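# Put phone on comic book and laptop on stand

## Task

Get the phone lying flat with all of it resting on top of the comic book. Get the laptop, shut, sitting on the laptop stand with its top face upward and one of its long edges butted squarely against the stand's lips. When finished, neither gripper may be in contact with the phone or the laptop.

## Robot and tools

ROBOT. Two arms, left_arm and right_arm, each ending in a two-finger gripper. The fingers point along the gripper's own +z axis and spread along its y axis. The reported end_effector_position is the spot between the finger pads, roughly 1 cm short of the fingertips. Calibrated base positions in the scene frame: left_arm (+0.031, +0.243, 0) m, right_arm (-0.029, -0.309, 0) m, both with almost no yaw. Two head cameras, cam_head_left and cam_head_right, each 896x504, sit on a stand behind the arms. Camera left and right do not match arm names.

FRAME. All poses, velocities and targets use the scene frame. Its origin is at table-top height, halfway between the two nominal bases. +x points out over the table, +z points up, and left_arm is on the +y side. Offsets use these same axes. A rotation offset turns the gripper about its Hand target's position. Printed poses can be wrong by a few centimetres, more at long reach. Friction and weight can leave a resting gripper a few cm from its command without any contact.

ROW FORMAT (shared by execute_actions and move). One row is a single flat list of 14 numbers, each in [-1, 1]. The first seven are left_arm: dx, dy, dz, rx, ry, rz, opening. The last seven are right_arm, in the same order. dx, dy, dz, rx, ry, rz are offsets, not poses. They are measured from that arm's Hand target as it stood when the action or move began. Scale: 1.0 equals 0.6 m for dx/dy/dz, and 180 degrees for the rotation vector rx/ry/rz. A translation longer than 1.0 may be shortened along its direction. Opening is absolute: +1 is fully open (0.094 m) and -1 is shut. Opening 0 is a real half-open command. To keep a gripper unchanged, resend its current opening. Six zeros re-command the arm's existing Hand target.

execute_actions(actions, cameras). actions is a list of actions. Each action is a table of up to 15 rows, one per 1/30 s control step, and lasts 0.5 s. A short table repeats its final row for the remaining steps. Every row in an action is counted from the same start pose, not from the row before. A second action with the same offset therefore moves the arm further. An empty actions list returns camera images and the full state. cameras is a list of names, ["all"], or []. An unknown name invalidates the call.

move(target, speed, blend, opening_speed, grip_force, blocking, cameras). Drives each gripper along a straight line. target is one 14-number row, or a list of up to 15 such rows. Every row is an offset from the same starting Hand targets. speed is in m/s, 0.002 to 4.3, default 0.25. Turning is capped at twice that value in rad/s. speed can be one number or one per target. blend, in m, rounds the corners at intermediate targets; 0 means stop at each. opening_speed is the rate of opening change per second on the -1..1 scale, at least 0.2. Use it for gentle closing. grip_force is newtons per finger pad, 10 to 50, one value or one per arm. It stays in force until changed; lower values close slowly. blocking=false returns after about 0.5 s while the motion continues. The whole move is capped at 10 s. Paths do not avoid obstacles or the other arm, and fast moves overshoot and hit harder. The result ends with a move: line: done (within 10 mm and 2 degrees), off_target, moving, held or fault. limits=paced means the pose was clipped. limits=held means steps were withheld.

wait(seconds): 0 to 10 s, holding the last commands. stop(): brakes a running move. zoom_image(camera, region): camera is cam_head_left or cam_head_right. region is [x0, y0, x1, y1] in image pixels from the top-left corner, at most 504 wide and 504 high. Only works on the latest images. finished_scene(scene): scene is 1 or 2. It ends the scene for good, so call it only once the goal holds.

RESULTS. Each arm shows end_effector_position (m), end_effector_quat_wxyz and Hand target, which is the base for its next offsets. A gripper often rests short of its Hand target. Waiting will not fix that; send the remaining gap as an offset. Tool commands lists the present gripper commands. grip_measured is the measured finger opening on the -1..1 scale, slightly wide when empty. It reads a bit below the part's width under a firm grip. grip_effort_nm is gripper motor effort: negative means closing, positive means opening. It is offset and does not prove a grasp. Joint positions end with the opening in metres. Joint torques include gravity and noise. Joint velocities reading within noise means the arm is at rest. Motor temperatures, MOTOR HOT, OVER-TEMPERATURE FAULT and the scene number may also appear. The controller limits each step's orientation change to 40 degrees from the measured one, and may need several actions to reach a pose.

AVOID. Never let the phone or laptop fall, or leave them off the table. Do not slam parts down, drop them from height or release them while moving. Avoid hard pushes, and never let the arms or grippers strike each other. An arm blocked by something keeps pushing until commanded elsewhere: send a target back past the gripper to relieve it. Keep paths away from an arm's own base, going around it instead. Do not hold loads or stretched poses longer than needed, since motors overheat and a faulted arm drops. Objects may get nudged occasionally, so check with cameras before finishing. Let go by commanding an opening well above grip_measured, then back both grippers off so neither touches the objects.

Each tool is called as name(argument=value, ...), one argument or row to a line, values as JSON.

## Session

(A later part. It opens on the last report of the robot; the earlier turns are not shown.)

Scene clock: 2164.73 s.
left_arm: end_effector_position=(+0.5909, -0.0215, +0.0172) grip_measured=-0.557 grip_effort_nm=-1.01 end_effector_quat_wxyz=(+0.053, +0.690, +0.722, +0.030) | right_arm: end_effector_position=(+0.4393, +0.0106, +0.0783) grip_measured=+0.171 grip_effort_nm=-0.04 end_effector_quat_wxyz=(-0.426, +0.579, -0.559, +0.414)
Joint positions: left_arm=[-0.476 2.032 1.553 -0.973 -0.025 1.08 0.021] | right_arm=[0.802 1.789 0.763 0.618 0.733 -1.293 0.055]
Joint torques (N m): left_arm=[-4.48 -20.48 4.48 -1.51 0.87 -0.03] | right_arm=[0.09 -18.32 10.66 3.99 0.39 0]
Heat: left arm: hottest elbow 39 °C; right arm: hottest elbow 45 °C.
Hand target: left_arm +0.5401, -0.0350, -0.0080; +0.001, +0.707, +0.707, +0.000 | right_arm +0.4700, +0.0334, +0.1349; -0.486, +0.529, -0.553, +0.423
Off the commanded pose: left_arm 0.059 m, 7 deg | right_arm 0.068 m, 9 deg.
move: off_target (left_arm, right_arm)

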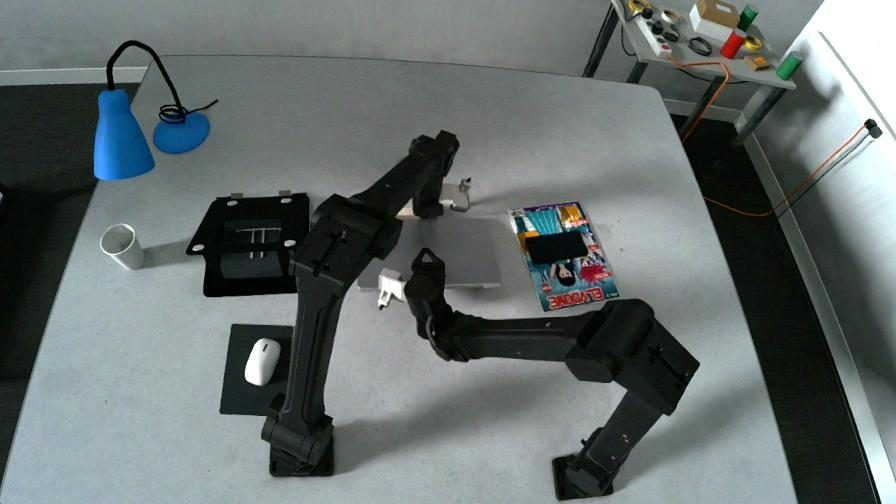

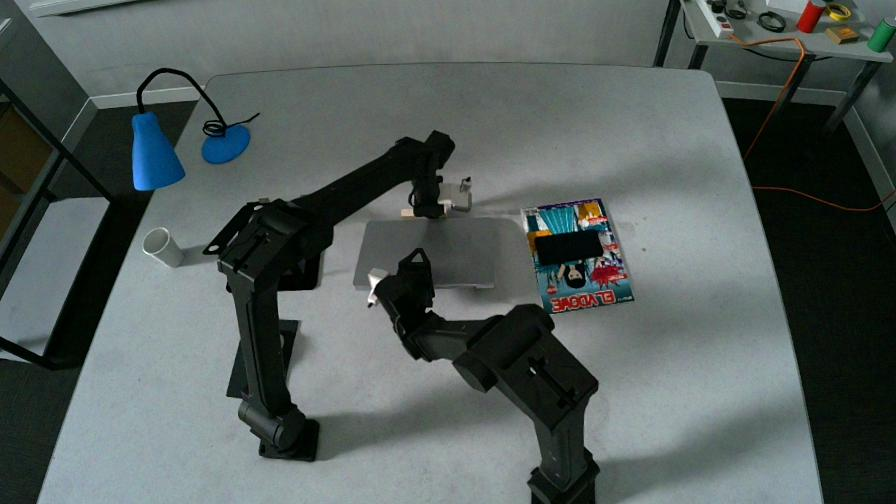

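move(
  target=[0, 0, 0, 0, 0, 0, -1.0, 0.0, 0.0, 0.0, 0, 0, 0, -0.8],
  speed=0.1,
  opening_speed=0.35,
  cameras=["all"],
)

Scene clock: 2180.37 s.
left_arm: end_effector_position=(+0.5928, -0.0217, +0.0279) grip_measured=-0.557 grip_effort_nm=-1.00 end_effector_quat_wxyz=(+0.060, +0.689, +0.721, +0.035) | right_arm: end_effector_position=(+0.4364, +0.0139, +0.0755) grip_measured=-0.465 grip_effort_nm=-1.02 end_effector_quat_wxyz=(+0.459, -0.532, +0.604, -0.376)
Joint positions: left_arm=[-0.476 2.014 1.553 -0.973 -0.029 1.08 0.021] | right_arm=[0.811 1.795 0.763 0.619 0.738 -1.122 0.025]
Joint torques (N m): left_arm=[-5.07 -20.19 4.81 -1.69 1.02 -0.05] | right_arm=[-0.5 -19.31 11.21 2.89 0.74 -1.37]
Motor temperatures (°C): left_arm=[23 35 38 24 29 24 29] | right_arm=[26 35 45 26 25 24 25]
Heat: left arm: hottest elbow 38 °C; right arm: hottest elbow 45 °C.
Hand target: left_arm +0.5400, -0.0350, -0.0082; +0.000, +0.707, +0.707, +0.000 | right_arm +0.4701, +0.0334, +0.1348; +0.486, -0.529, +0.553, -0.423
Off the commanded pose: left_arm 0.065 m, 8 deg | right_arm 0.071 m, 9 deg.
move: off_target (left_arm, right_arm)

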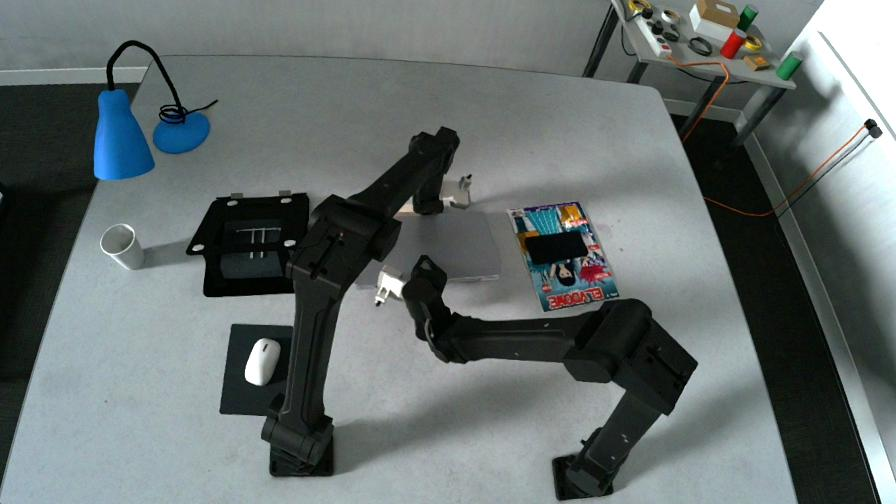

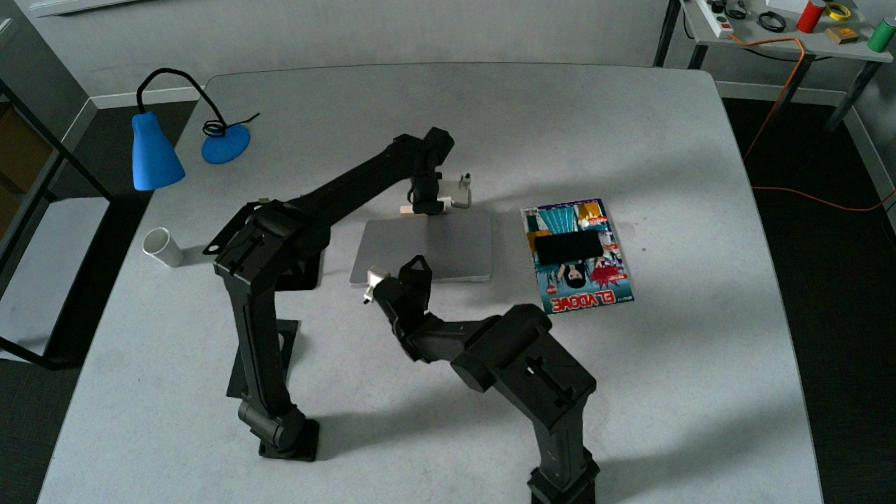

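move(
  target=[
    [0.1417, 0, 0.02, 0, 0, 0, -1.0, -0.05, 0.0, 0.0, -0.05, 0, 0, -0.8],
    [0.1417, 0, 0.02, 0, 0, 0, -0.1, -0.05, 0.0, 0.0, -0.05, 0, 0, -0.8],
  ],
  speed=[0.1, 0.1],
  blend=[0, 0],
  cameras=["all"],
)

Scene clock: 2282.73 s.
left_arm: end_effector_position=(+0.6157, -0.0336, +0.0153) grip_measured=-0.103 grip_effort_nm=0.16 end_effector_quat_wxyz=(+0.005, +0.706, +0.708, +0.001) | right_arm: end_effector_position=(+0.4280, +0.0178, +0.0832) grip_measured=-0.472 grip_effort_nm=-1.03 end_effector_quat_wxyz=(-0.431, +0.560, -0.566, +0.426)
Joint positions: left_arm=[-0.469 2.166 1.783 -1.178 0.001 1.129 0.042] | right_arm=[0.843 1.791 0.763 0.631 0.808 -1.266 0.025]
Joint torques (N m): left_arm=[-1.2 -20.48 13.2 0.16 0.01 0.06] | right_arm=[0.97 -21.01 8.5 2.11 0.8 -1.22]
Motor temperatures (°C): left_arm=[23 35 37 24 30 23 30] | right_arm=[26 36 47 26 26 30 27]
Heat: left arm: hottest elbow 37 °C; right arm: hottest elbow 47 °C.
Hand target: left_arm +0.6249, -0.0350, +0.0038; +0.000, +0.707, +0.707, -0.001 | right_arm +0.4400, +0.0334, +0.1349; -0.443, +0.566, -0.518, +0.465
Off the commanded pose: left_arm 0.015 m, 1 deg | right_arm 0.055 m, 7 deg.
move: off_target (left_arm, right_arm); target 2's new opening was sent with left_arm's hand 0.018 m and 0 deg from that target

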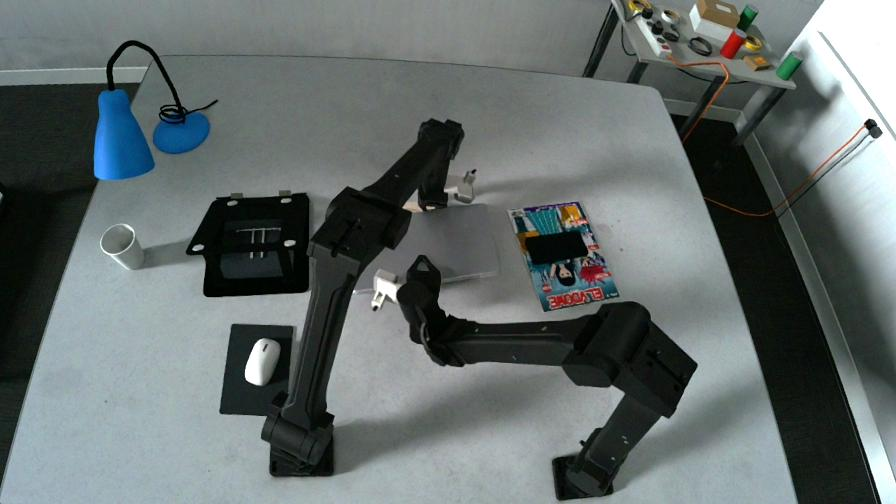

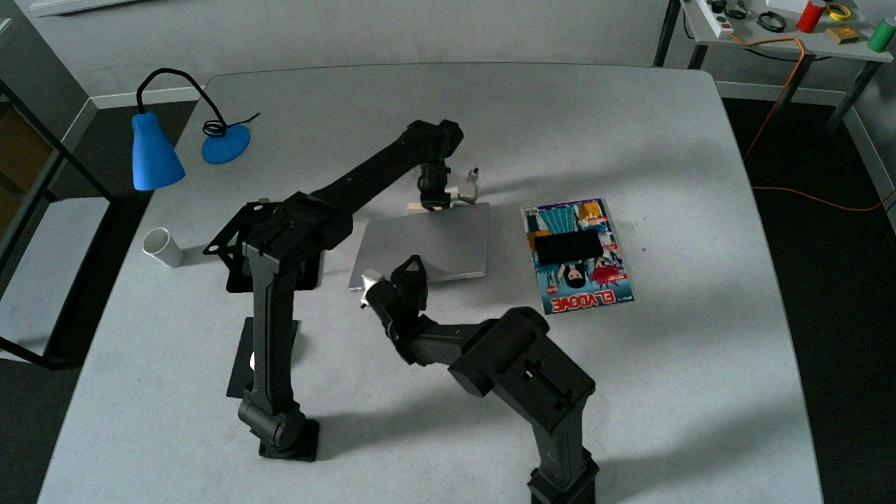

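move(
  target=[
    [0, 0, 0.3933, 0, 0, 0, -0.1, 0, 0, 0, 0, 0, 0, -0.8],
    [-0.308, 0.3917, 0.427, 0, 0, 0, -0.1, 0, 0, 0, 0, 0, 0, -0.8],
    [-0.575, 0.4167, 0.2437, -0.5293, 0.2215, 0.6863, -0.1, 0, 0, 0, 0, 0, 0, -0.8],
    [-0.5567, 0.3767, 0.1653, -0.5293, 0.2215, 0.6863, 1.0, 0, 0, 0, 0, 0, 0, -0.8],
  ],
  speed=[0.35, 0.4, 0.5, 0.2],
  blend=[0.04, 0.05, 0.02, 0],
  cameras=["all"],
)

Scene clock: 2322.13 s.
left_arm: end_effector_position=(+0.2880, +0.1940, +0.1002) grip_measured=-0.102 grip_effort_nm=0.12 end_effector_quat_wxyz=(+0.219, -0.374, +0.703, -0.564) | right_arm: end_effector_position=(+0.4283, +0.0188, +0.0868) grip_measured=-0.472 grip_effort_nm=-1.03 end_effector_quat_wxyz=(-0.424, +0.570, -0.550, +0.439)
Joint positions: left_arm=[0.41 0.772 0.042 0.131 1.074 -1.149 0.042] | right_arm=[0.844 1.789 0.763 0.646 0.811 -1.324 0.025]
Joint torques (N m): left_arm=[-1.03 -0.85 10.48 1.21 0.38 0.23] | right_arm=[0.73 -20.78 8.34 2.04 0.54 -0.81]
Heat: left arm: hottest elbow 40 °C; right arm: hottest elbow 45 °C.
Hand target: left_arm +0.2917, +0.1973, +0.1035; +0.221, -0.374, +0.703, -0.563 (not the last commanded pose) | right_arm +0.4400, +0.0334, +0.1348; -0.443, +0.566, -0.518, +0.465
Tool commands: left_gripper/opening=-0.1 right_gripper/opening=-0.8
Off the commanded pose: left_arm 0.005 m, 9 deg | right_arm 0.052 m, 5 deg.
move: held (left_arm; a check stopped the path), off_target (right_arm); path passed 3 of 4 targets; target 4's new opening was not sent; limits=held
pose unreachable (left arm): on one or more control steps of this call, first in action 0 (counted from 0), this arm could not follow its commanded pose, so it was not sent that pose on those steps. It may still have moved: this result reports where it is.
cause: moving toward the commanded pose would bring two parts of the arm too close to each other (its shoulder (the part past joint 1) and its forearm (the part past joint 3), with joints 2 (shoulder) and 3 (elbow) between them, 21 mm apart when it was first held).

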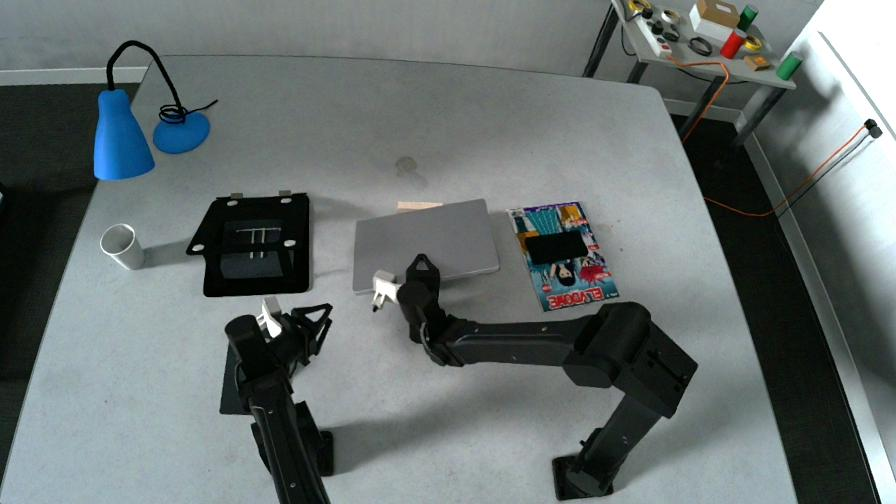

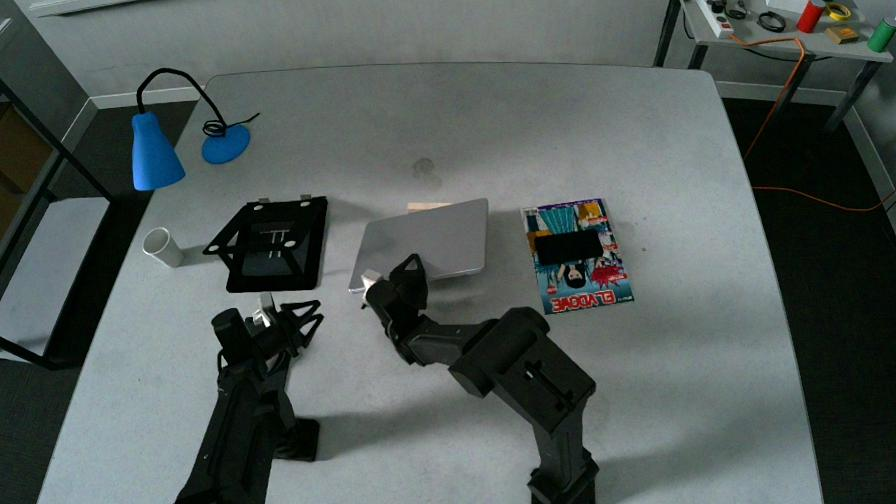

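move(
  target=[
    [0.0, 0.0, 0.05, 0, 0, 0, -0.1, 0.0, 0.0, 0.0583, 0, 0, 0, -0.8],
    [0.1155, -0.0105, 0.0608, -0.0302, -0.0051, 0.0358, 1.0, 0.1167, 0.0067, 0.0583, 0, 0, 0, -0.8],
  ],
  speed=[0.1, 0.1],
  blend=[0.01, 0],
  cameras=["all"],
)

Scene clock: 2340.93 s.
left_arm: end_effector_position=(+0.3384, +0.1905, +0.1158) grip_measured=+0.997 grip_effort_nm=0.13 end_effector_quat_wxyz=(+0.221, -0.441, +0.653, -0.574) | right_arm: end_effector_position=(+0.4682, +0.0178, +0.1063) grip_measured=-0.472 grip_effort_nm=-1.04 end_effector_quat_wxyz=(-0.409, +0.601, -0.532, +0.435)
Joint positions: left_arm=[0.231 0.979 0.084 0.526 0.835 -1.518 0.094] | right_arm=[0.768 1.766 0.845 0.535 0.706 -1.404 0.025]
Joint torques (N m): left_arm=[-2.32 -1.9 13.52 2.48 0.03 0.03] | right_arm=[-0.79 -19.08 14.02 1.99 0.82 -0.44]
Heat: left arm: hottest elbow 40 °C; right arm: hottest elbow 45 °C.
Hand target: left_arm +0.3610, +0.1911, +0.1401; +0.241, -0.418, +0.652, -0.585 | right_arm +0.5101, +0.0375, +0.1700; -0.443, +0.566, -0.518, +0.465
Off the commanded pose: left_arm 0.033 m, 4 deg | right_arm 0.079 m, 7 deg.
move: off_target (left_arm, right_arm); target 2's new opening was sent with left_arm's hand 0.033 m and 4 deg from that target

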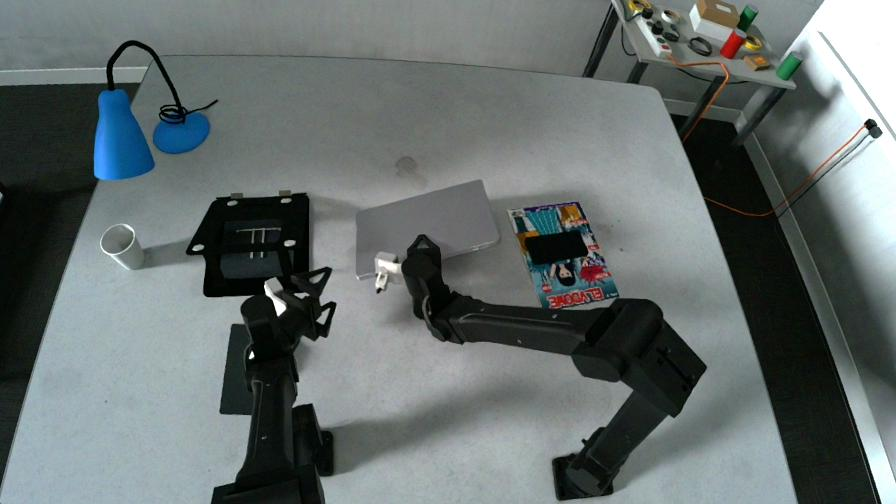

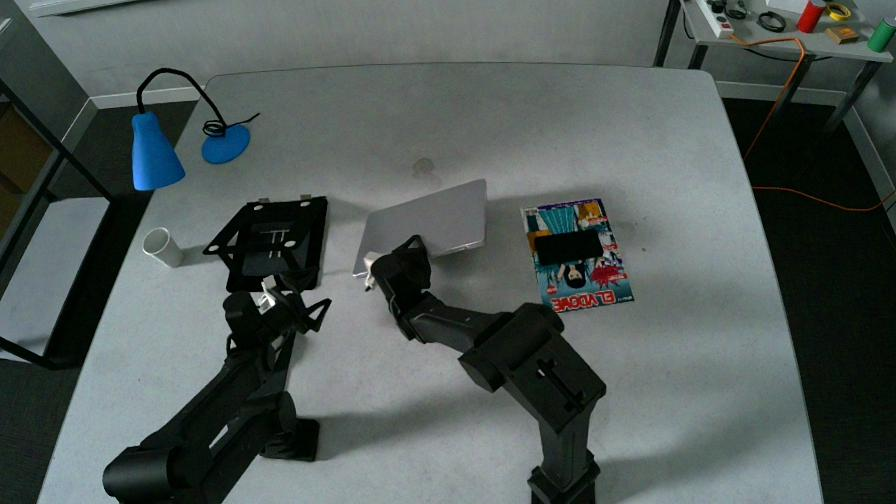

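zoom_image(
  camera="cam_head_left",
  region=[240, 170, 520, 370],
)

zoom_image(
  camera="cam_head_right",
  region=[240, 170, 520, 370],
)

Scaled by 1.800.

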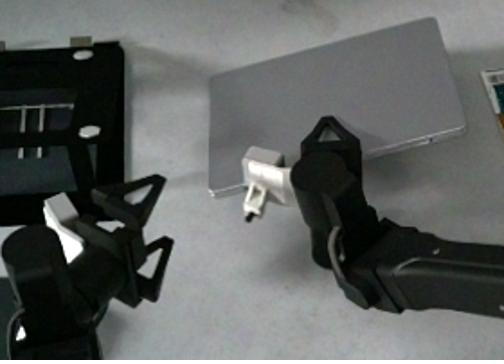

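Scaled by 1.800.

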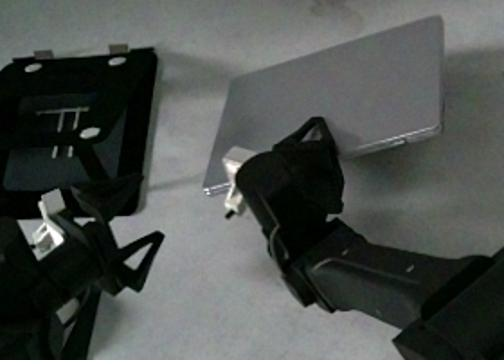

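move(
  target=[
    [0.0, 0.0, 0.15, 0, 0, 0, -0.2, 0.0233, -0.416, 0.05, 0.0335, 0, 0, -0.8],
  ],
  speed=0.15,
  cameras=["all"],
)

Scene clock: 2439.00 s.
left_arm: end_effector_position=(+0.3446, +0.1921, +0.1907) grip_measured=-0.198 grip_effort_nm=-0.08 end_effector_quat_wxyz=(+0.218, -0.444, +0.652, -0.575) | right_arm: end_effector_position=(+0.5041, -0.2036, +0.1115) grip_measured=-0.472 grip_effort_nm=-1.04 end_effector_quat_wxyz=(-0.416, +0.592, -0.574, +0.383)
Joint positions: left_arm=[0.231 0.658 0.238 0.05 0.835 -1.525 0.038] | right_arm=[0.251 1.567 0.629 0.564 0.186 -1.472 0.025]
Joint torques (N m): left_arm=[-2.32 -3.19 17.81 1.4 0.03 0.06] | right_arm=[-0.79 -22.12 8.79 3.54 0.44 -0.02]
Motor temperatures (°C): left_arm=[22 29 46 24 28 23 28] | right_arm=[26 37 60 26 26 27 29]
Heat: left arm: hottest elbow 46 °C; right arm: hottest elbow 60 °C.
Hand target: left_arm +0.3610, +0.1911, +0.2302; +0.241, -0.418, +0.652, -0.585 | right_arm +0.5240, -0.2121, +0.1999; -0.472, +0.542, -0.541, +0.437
Off the commanded pose: left_arm 0.043 m, 4 deg | right_arm 0.091 m, 11 deg.
move: off_target (left_arm, right_arm)

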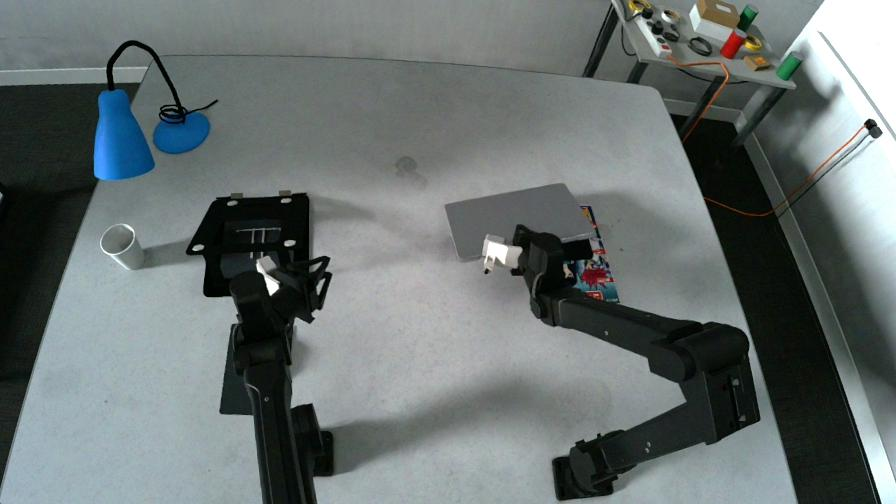

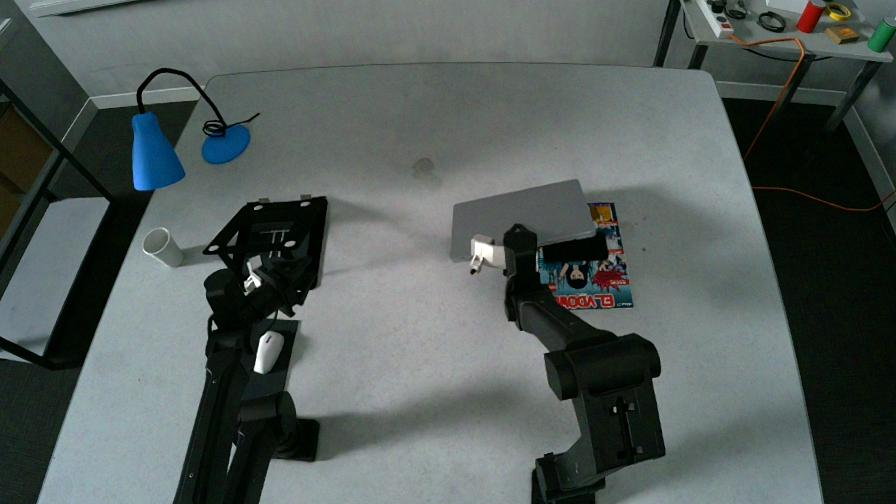

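execute_actions(
  actions=[],
  cameras=["all"],
)

Scene clock: 2456.77 s.
left_arm: end_effector_position=(+0.3446, +0.1921, +0.1907) grip_measured=-0.198 grip_effort_nm=-0.08 end_effector_quat_wxyz=(+0.218, -0.444, +0.652, -0.575) | right_arm: end_effector_position=(+0.5041, -0.2036, +0.1115) grip_measured=-0.472 grip_effort_nm=-1.03 end_effector_quat_wxyz=(-0.416, +0.592, -0.574, +0.383)
Joint positions: left_arm=[0.231 0.658 0.238 0.05 0.835 -1.525 0.038] | right_arm=[0.251 1.567 0.629 0.564 0.186 -1.472 0.025]
Joint velocities: within noise
Joint torques (N m): left_arm=[-2.32 -2.73 18.1 1.24 0.09 0.02] | right_arm=[-0.73 -22.07 8.79 3.51 0.44 -0.02]
Motor temperatures (°C): left_arm=[22 29 47 24 28 23 28] | right_arm=[26 41 54 26 26 26 29]
Heat: left arm: hottest elbow 47 °C; right arm: hottest elbow 54 °C.
Hand target: left_arm +0.3611, +0.1911, +0.2302; +0.241, -0.418, +0.652, -0.585 | right_arm +0.5240, -0.2121, +0.1999; -0.472, +0.542, -0.541, +0.437
Tool commands: left_gripper/opening=-0.2 right_gripper/opening=-0.8
Off the commanded pose: left_arm 0.043 m, 4 deg | right_arm 0.091 m, 11 deg.

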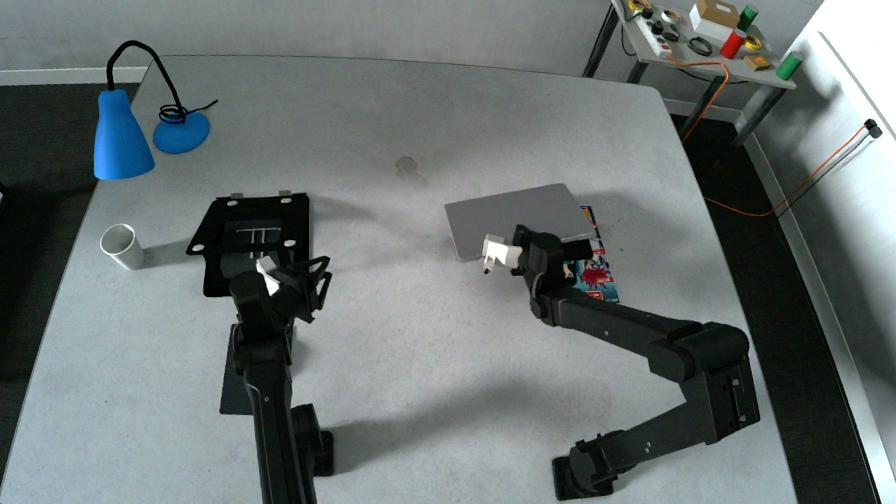

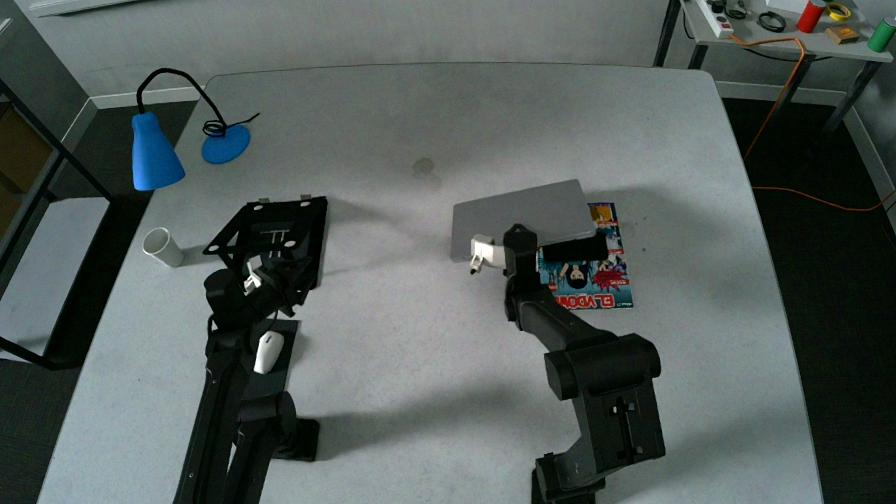

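zoom_image(
  camera="cam_head_right",
  region=[380, 140, 680, 320],
)

zoom_image(
  camera="cam_head_left",
  region=[380, 140, 680, 320],
)

Scaled by 1.680.

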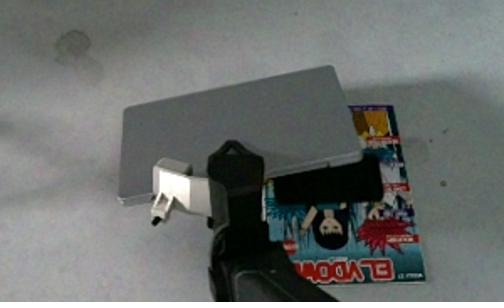

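Scaled by 1.680.

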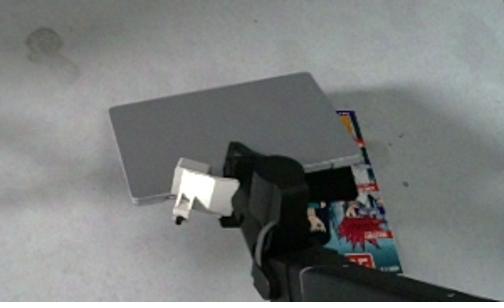

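move(
  target=[
    [0.0982,0.3482,0.1497,0.0565,-0.0096,0.2374,-0.2,-0.025,0.0,0.0667,0,0,0,-0.8],
    [-0.3685,0.9148,0.1163,0.0603,0.0165,0.5145,-0.2,-0.05,0.0,0.1333,0,0,0,-0.8],
  ],
  speed=0.35,
  blend=[0.05,0],
  cameras=["all"],
)

Scene clock: 2603.37 s.
left_arm: end_effector_position=(+0.1407, +0.7153, +0.2586) grip_measured=-0.198 grip_effort_nm=-0.08 end_effector_quat_wxyz=(-0.575, +0.775, -0.202, +0.169) | right_arm: end_effector_position=(+0.4690, -0.2157, +0.1601) grip_measured=-0.467 grip_effort_nm=-1.04 end_effector_quat_wxyz=(-0.385, +0.609, -0.583, +0.376)
Joint positions: left_arm=[1.471 1.12 0.658 0.145 0.45 -1.461 0.038] | right_arm=[0.251 1.323 0.613 0.266 0.203 -1.486 0.025]
Joint torques (N m): left_arm=[-1.26 -7.65 17.89 2.67 -0.08 -0.03] | right_arm=[0.38 -20.89 12.72 3.97 0.39 0.14]
Motor temperatures (°C): left_arm=[22 28 52 24 27 23 27] | right_arm=[26 44 45 26 25 25 30]
Heat: left arm: hottest elbow 52 °C; right arm: hottest elbow 45 °C.
Hand target: left_arm +0.1399, +0.7399, +0.3000; -0.608, +0.751, -0.201, +0.163 | right_arm +0.4941, -0.2121, +0.2799; -0.472, +0.541, -0.541, +0.437
Off the commanded pose: left_arm 0.048 m, 5 deg | right_arm 0.122 m, 15 deg.
move: off_target (left_arm, right_arm)

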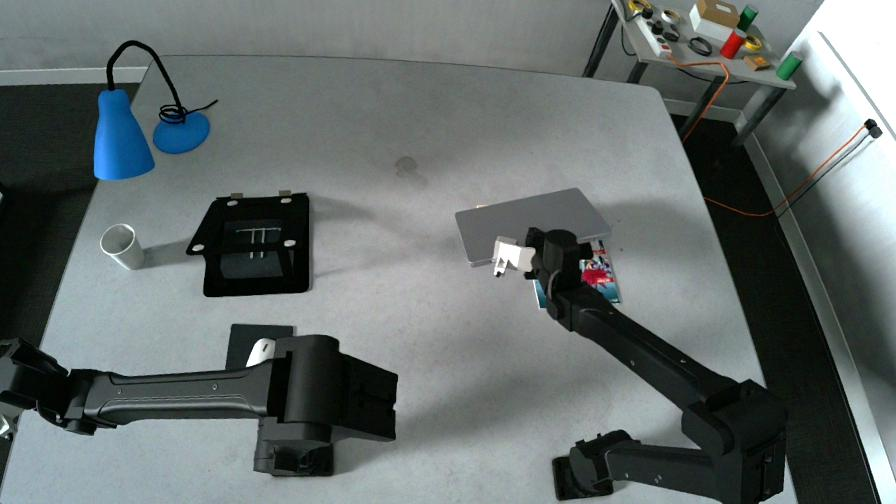

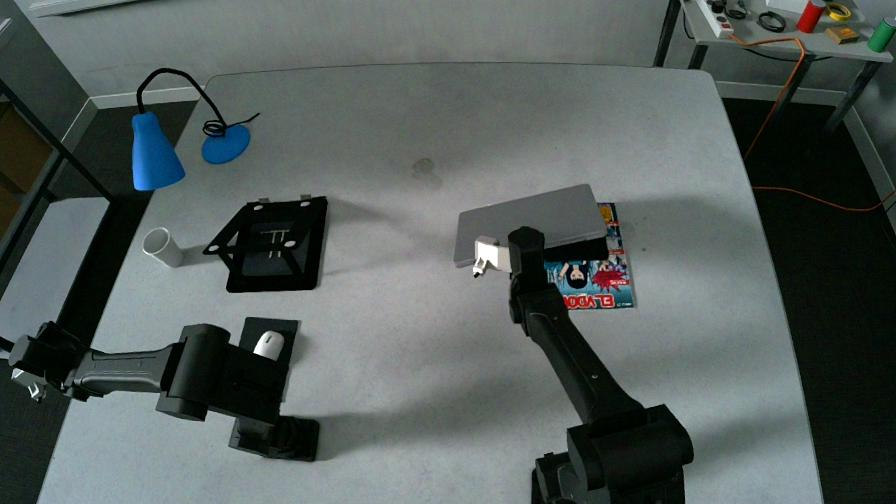

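zoom_image(
  camera="cam_head_left",
  region=[160, 170, 340, 310],
)

zoom_image(
  camera="cam_head_right",
  region=[180, 170, 360, 310],
)

zoom_image(
  camera="cam_head_left",
  region=[440, 170, 640, 320],
)

Scaled by 2.800.

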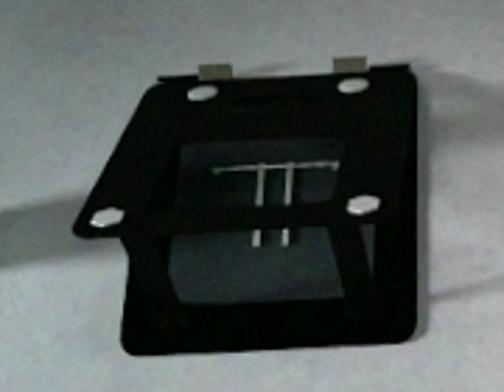

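Scaled by 2.800.

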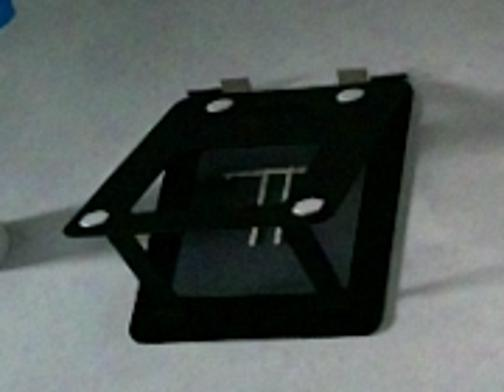

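Scaled by 2.520.

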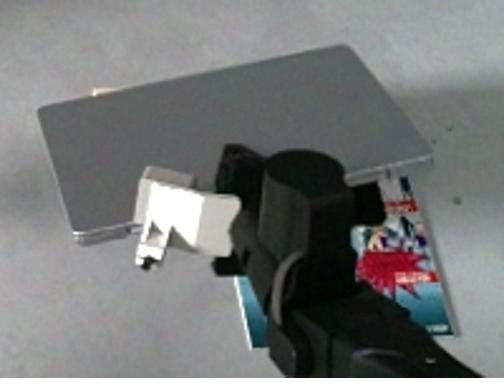

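move(
  target=[0,0,0,0,0,0,-0.2,-0.0735,0.32,0.1333,0,-0.022,0,-0.8],
  speed=0.2,
  cameras=["cam_head_left"],
)

Scene clock: 2651.23 s.
left_arm: end_effector_position=(+0.1407, +0.7155, +0.2579) grip_measured=-0.198 grip_effort_nm=-0.08 end_effector_quat_wxyz=(-0.575, +0.775, -0.201, +0.170) | right_arm: end_effector_position=(+0.4013, -0.0591, +0.2153) grip_measured=-0.466 grip_effort_nm=-1.04 end_effector_quat_wxyz=(-0.373, +0.627, -0.528, +0.436)
Joint positions: left_arm=[1.471 1.121 0.658 0.145 0.45 -1.461 0.038] | right_arm=[0.747 1.274 0.708 0.105 0.69 -1.428 0.025]
Joint torques (N m): left_arm=[-1.03 -7.65 17.98 2.67 -0.09 0] | right_arm=[0.67 -16.38 20.94 4.04 0.98 0.11]
Motor temperatures (°C): left_arm=[22 29 54 24 27 23 27] | right_arm=[26 42 50 27 25 24 30]
Heat: left arm: hottest elbow 54 °C; right arm: hottest elbow 50 °C.
Hand target: left_arm +0.1400, +0.7400, +0.3000; -0.608, +0.751, -0.201, +0.163 | right_arm +0.4500, -0.0202, +0.3599; -0.491, +0.526, -0.525, +0.455
Off the commanded pose: left_arm 0.049 m, 5 deg | right_arm 0.157 m, 18 deg.
move: off_target (left_arm, right_arm)
Images, in order (width x height): cam_head_left 896x504.

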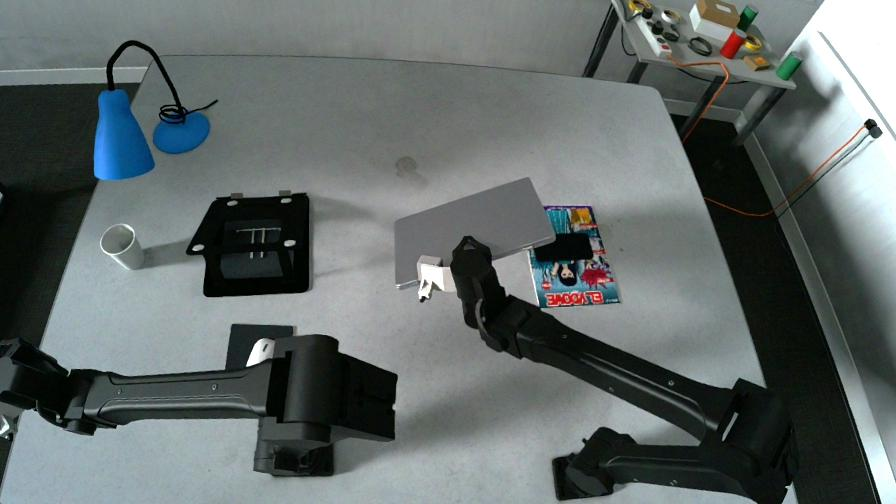

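move(
  target=[0,0,0,0,0,0,-0.2,-0.0083,0.3667,0.1,0.06,0.03,0.003,-0.8],
  speed=0.2,
  cameras=["all"],
)

Scene clock: 2669.27 s.
left_arm: end_effector_position=(+0.1407, +0.7155, +0.2579) grip_measured=-0.198 grip_effort_nm=-0.08 end_effector_quat_wxyz=(-0.575, +0.775, -0.201, +0.170) | right_arm: end_effector_position=(+0.4144, +0.1632, +0.2567) grip_measured=-0.465 grip_effort_nm=-1.04 end_effector_quat_wxyz=(-0.398, +0.605, -0.567, +0.393)
Joint positions: left_arm=[1.471 1.121 0.658 0.145 0.45 -1.461 0.038] | right_arm=[1.022 1.672 1.312 -0.273 0.886 -1.079 0.025]
Joint torques (N m): left_arm=[-0.85 -7.65 17.84 2.74 -0.08 0.02] | right_arm=[0.62 -26.05 22.35 2.66 1.65 0.26]
Motor temperatures (°C): left_arm=[22 29 54 24 27 23 27] | right_arm=[26 41 60 27 26 24 30]
Heat: left arm: hottest elbow 54 °C; right arm: hottest elbow 60 °C.
Hand target: left_arm +0.1400, +0.7400, +0.3000; -0.608, +0.751, -0.201, +0.163 | right_arm +0.4448, +0.2000, +0.4197; -0.515, +0.501, -0.585, +0.376
Off the commanded pose: left_arm 0.049 m, 5 deg | right_arm 0.170 m, 18 deg.
move: off_target (left_arm, right_arm)

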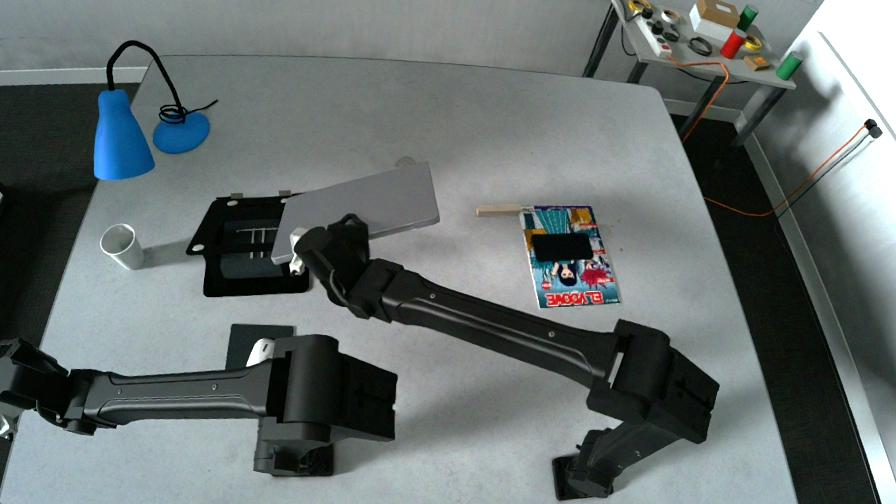

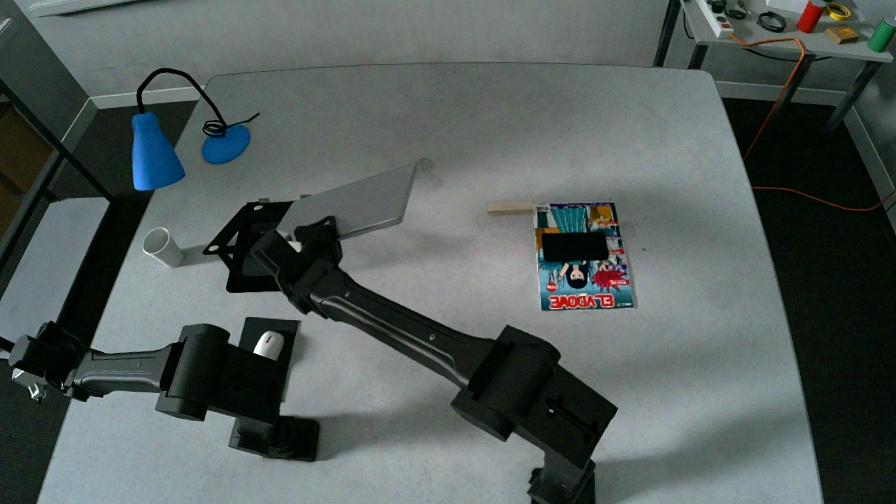

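move(
  target=[0,0,0,0,0,0,-0.2,0.0253,0.3833,0.0088,0,0,0.006,-0.8],
  speed=0.18,
  cameras=["all"],
)

Scene clock: 2699.43 s.
left_arm: end_effector_position=(+0.1407, +0.7155, +0.2579) grip_measured=-0.198 grip_effort_nm=-0.08 end_effector_quat_wxyz=(-0.575, +0.775, -0.201, +0.170) | right_arm: end_effector_position=(+0.4423, +0.4001, +0.2192) grip_measured=-0.465 grip_effort_nm=-1.04 end_effector_quat_wxyz=(-0.398, +0.616, -0.549, +0.401)
Joint positions: left_arm=[1.471 1.121 0.658 0.145 0.45 -1.461 0.038] | right_arm=[1.151 2.319 2.237 -0.628 0.983 -1.013 0.025]
Joint torques (N m): left_arm=[-1.2 -8.18 18.06 2.81 -0.07 0.01] | right_arm=[0.85 -38.59 23.04 2.51 1.96 0.26]
Motor temperatures (°C): left_arm=[22 29 54 24 27 23 27] | right_arm=[26 42 85 26 30 24 30]
Heat: left arm: hottest elbow 54 °C; right arm: hottest elbow 85 °C. Fold the right arm in close to its base, or ease its load, before you think long.
Hand target: left_arm +0.1400, +0.7400, +0.3000; -0.608, +0.751, -0.201, +0.163 | right_arm +0.4601, +0.4298, +0.4252; -0.518, +0.506, -0.581, +0.371
Off the commanded pose: left_arm 0.049 m, 5 deg | right_arm 0.209 m, 19 deg.
MOTOR HOT: joint 3 (elbow) of the right arm reports 85 °C; the controller stops that arm at 100 °C. To cool a motor, set the load down, stop pushing, or move to a pose that needs little force.
move: off_target (left_arm, right_arm)

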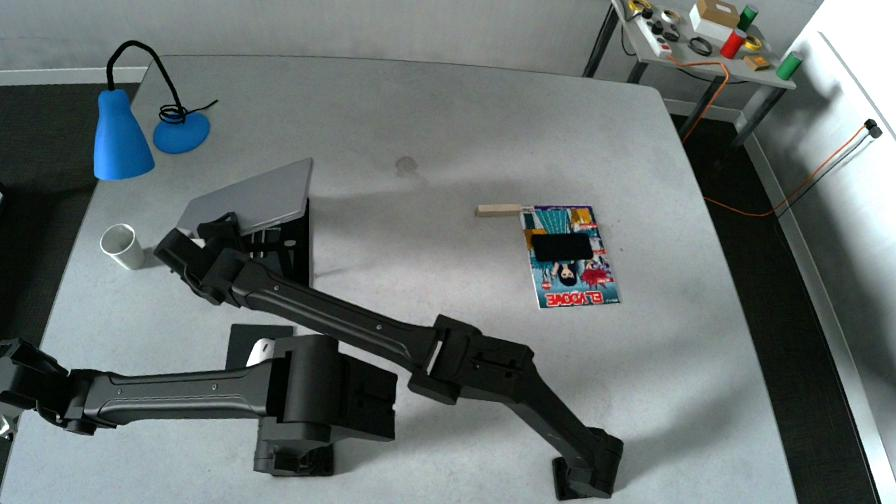

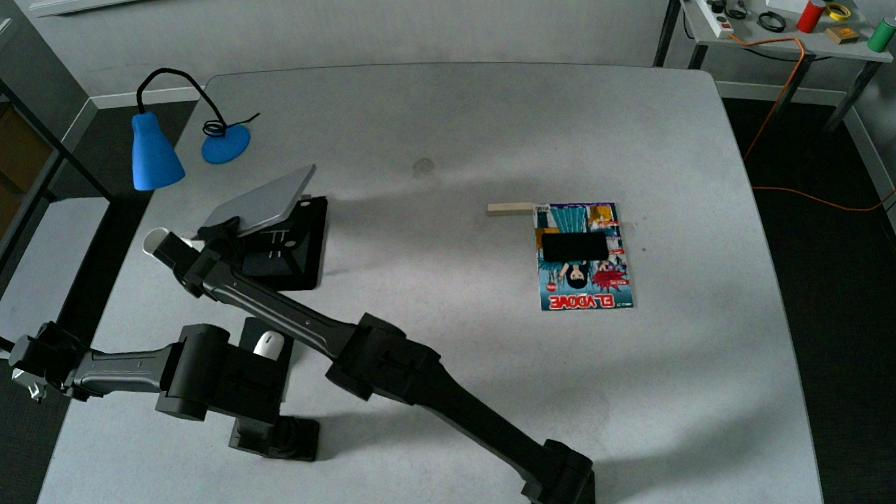

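move(
  target=[0,0,0,0,0,0,-0.2,0,0.0,-0.1083,0.02,0.02,0,-0.8],
  speed=0.12,
  cameras=["all"],
)

Scene clock: 2706.10 s.
left_arm: end_effector_position=(+0.1407, +0.7155, +0.2579) grip_measured=-0.198 grip_effort_nm=-0.08 end_effector_quat_wxyz=(-0.575, +0.775, -0.201, +0.170) | right_arm: end_effector_position=(+0.4420, +0.4072, +0.1829) grip_measured=-0.465 grip_effort_nm=-1.04 end_effector_quat_wxyz=(-0.414, +0.591, -0.591, +0.362)
Joint positions: left_arm=[1.471 1.121 0.658 0.145 0.45 -1.461 0.038] | right_arm=[1.151 2.359 2.237 -0.628 0.95 -0.855 0.025]
Joint torques (N m): left_arm=[-0.67 -8 17.95 2.51 -0.07 0.04] | right_arm=[0.56 -38.77 19.96 2.15 1.93 0.11]
Motor temperatures (°C): left_arm=[22 29 54 24 27 23 27] | right_arm=[26 44 90 26 31 24 30]
Heat: left arm: hottest elbow 54 °C; right arm: hottest elbow 90 °C. Fold the right arm in close to its base, or ease its load, before you think long.
Hand target: left_arm +0.1400, +0.7400, +0.3000; -0.608, +0.751, -0.201, +0.163 | right_arm +0.4601, +0.4299, +0.3601; -0.515, +0.501, -0.608, +0.337
Off the commanded pose: left_arm 0.049 m, 5 deg | right_arm 0.180 m, 16 deg.
MOTOR HOT: still on. Joint 3 (elbow) of the right arm reports 90 °C.
move: off_target (left_arm, right_arm)

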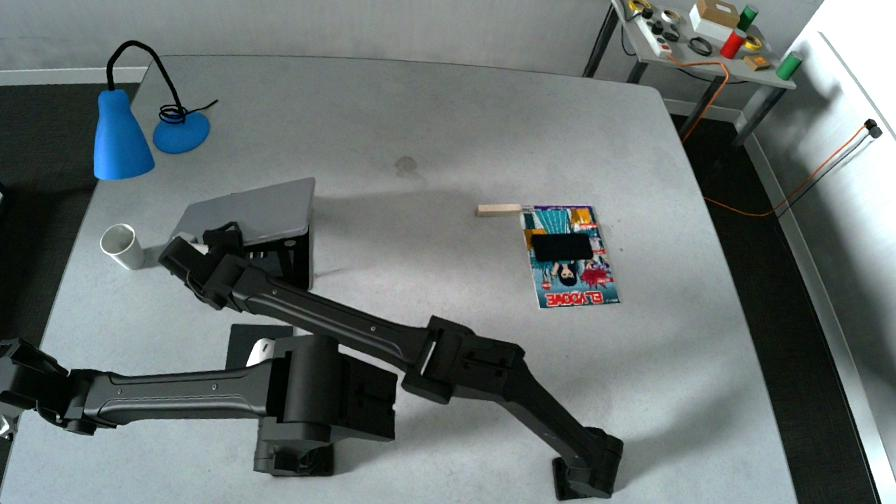

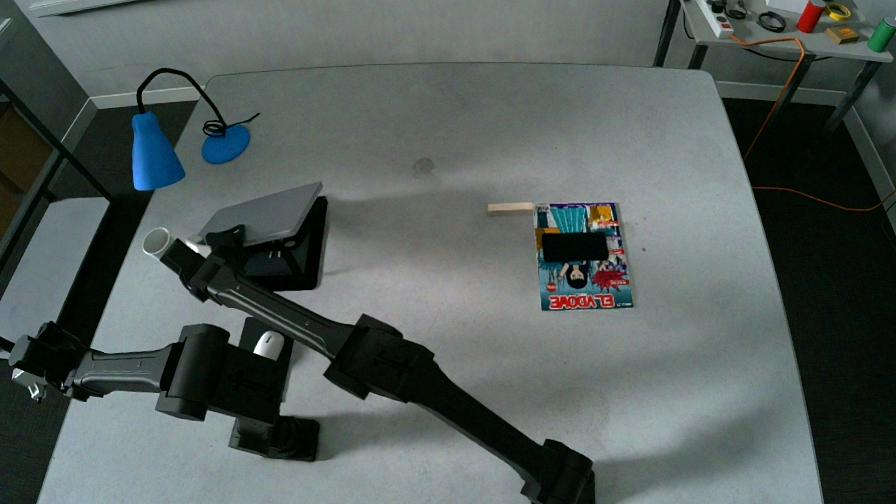

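move(
  target=[0,0,0,0,0,0,-0.2,0,0.0,-0.1167,0,0.0,0,-0.8],
  speed=0.1,
  cameras=["all"],
)

Scene clock: 2709.03 s.
left_arm: end_effector_position=(+0.1407, +0.7155, +0.2579) grip_measured=-0.198 grip_effort_nm=-0.08 end_effector_quat_wxyz=(-0.575, +0.775, -0.201, +0.170) | right_arm: end_effector_position=(+0.4466, +0.4152, +0.1836) grip_measured=-0.465 grip_effort_nm=-1.04 end_effector_quat_wxyz=(-0.439, +0.572, -0.594, +0.357)
Joint positions: left_arm=[1.471 1.121 0.658 0.145 0.45 -1.461 0.038] | right_arm=[1.151 2.371 2.233 -0.539 0.96 -0.867 0.025]
Joint torques (N m): left_arm=[-1.55 -7.3 17.73 2.71 -0.05 -0.04] | right_arm=[0.44 -35.14 15.05 3.59 1.51 0.2]
Motor temperatures (°C): left_arm=[22 29 54 24 27 23 27] | right_arm=[26 45 90 26 31 24 30]
Heat: left arm: hottest elbow 54 °C; right arm: hottest elbow 90 °C. Fold the right arm in close to its base, or ease its load, before you think long.
Hand target: left_arm +0.1400, +0.7400, +0.3000; -0.608, +0.751, -0.201, +0.163 | right_arm +0.4601, +0.4298, +0.2901; -0.515, +0.501, -0.608, +0.337
Off the commanded pose: left_arm 0.049 m, 5 deg | right_arm 0.108 m, 12 deg.
MOTOR HOT: still on. Joint 3 (elbow) of the right arm reports 90 °C.
move: off_target (left_arm, right_arm)

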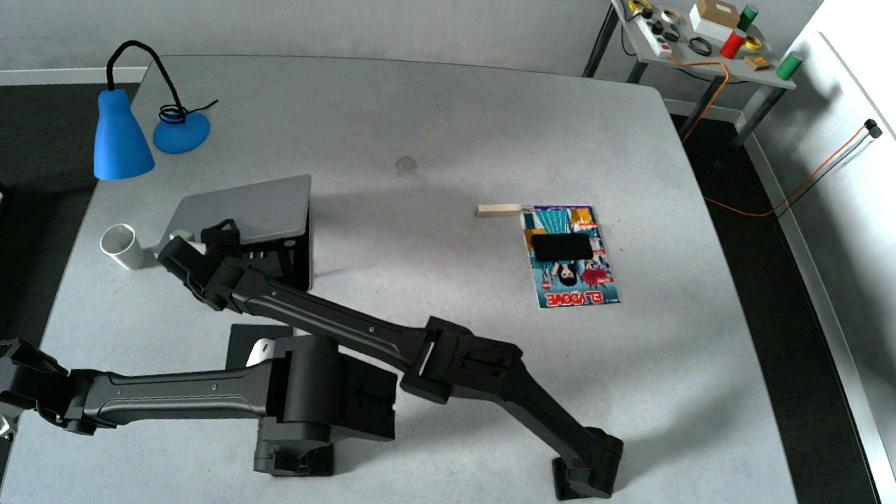

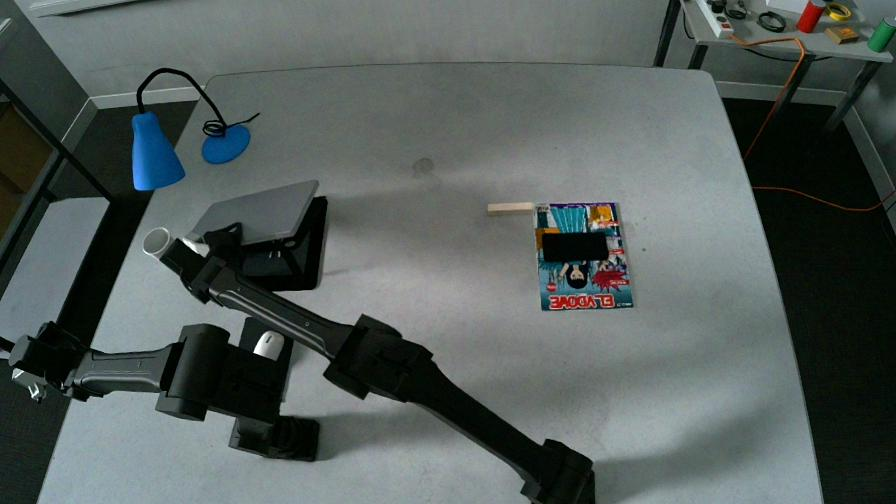

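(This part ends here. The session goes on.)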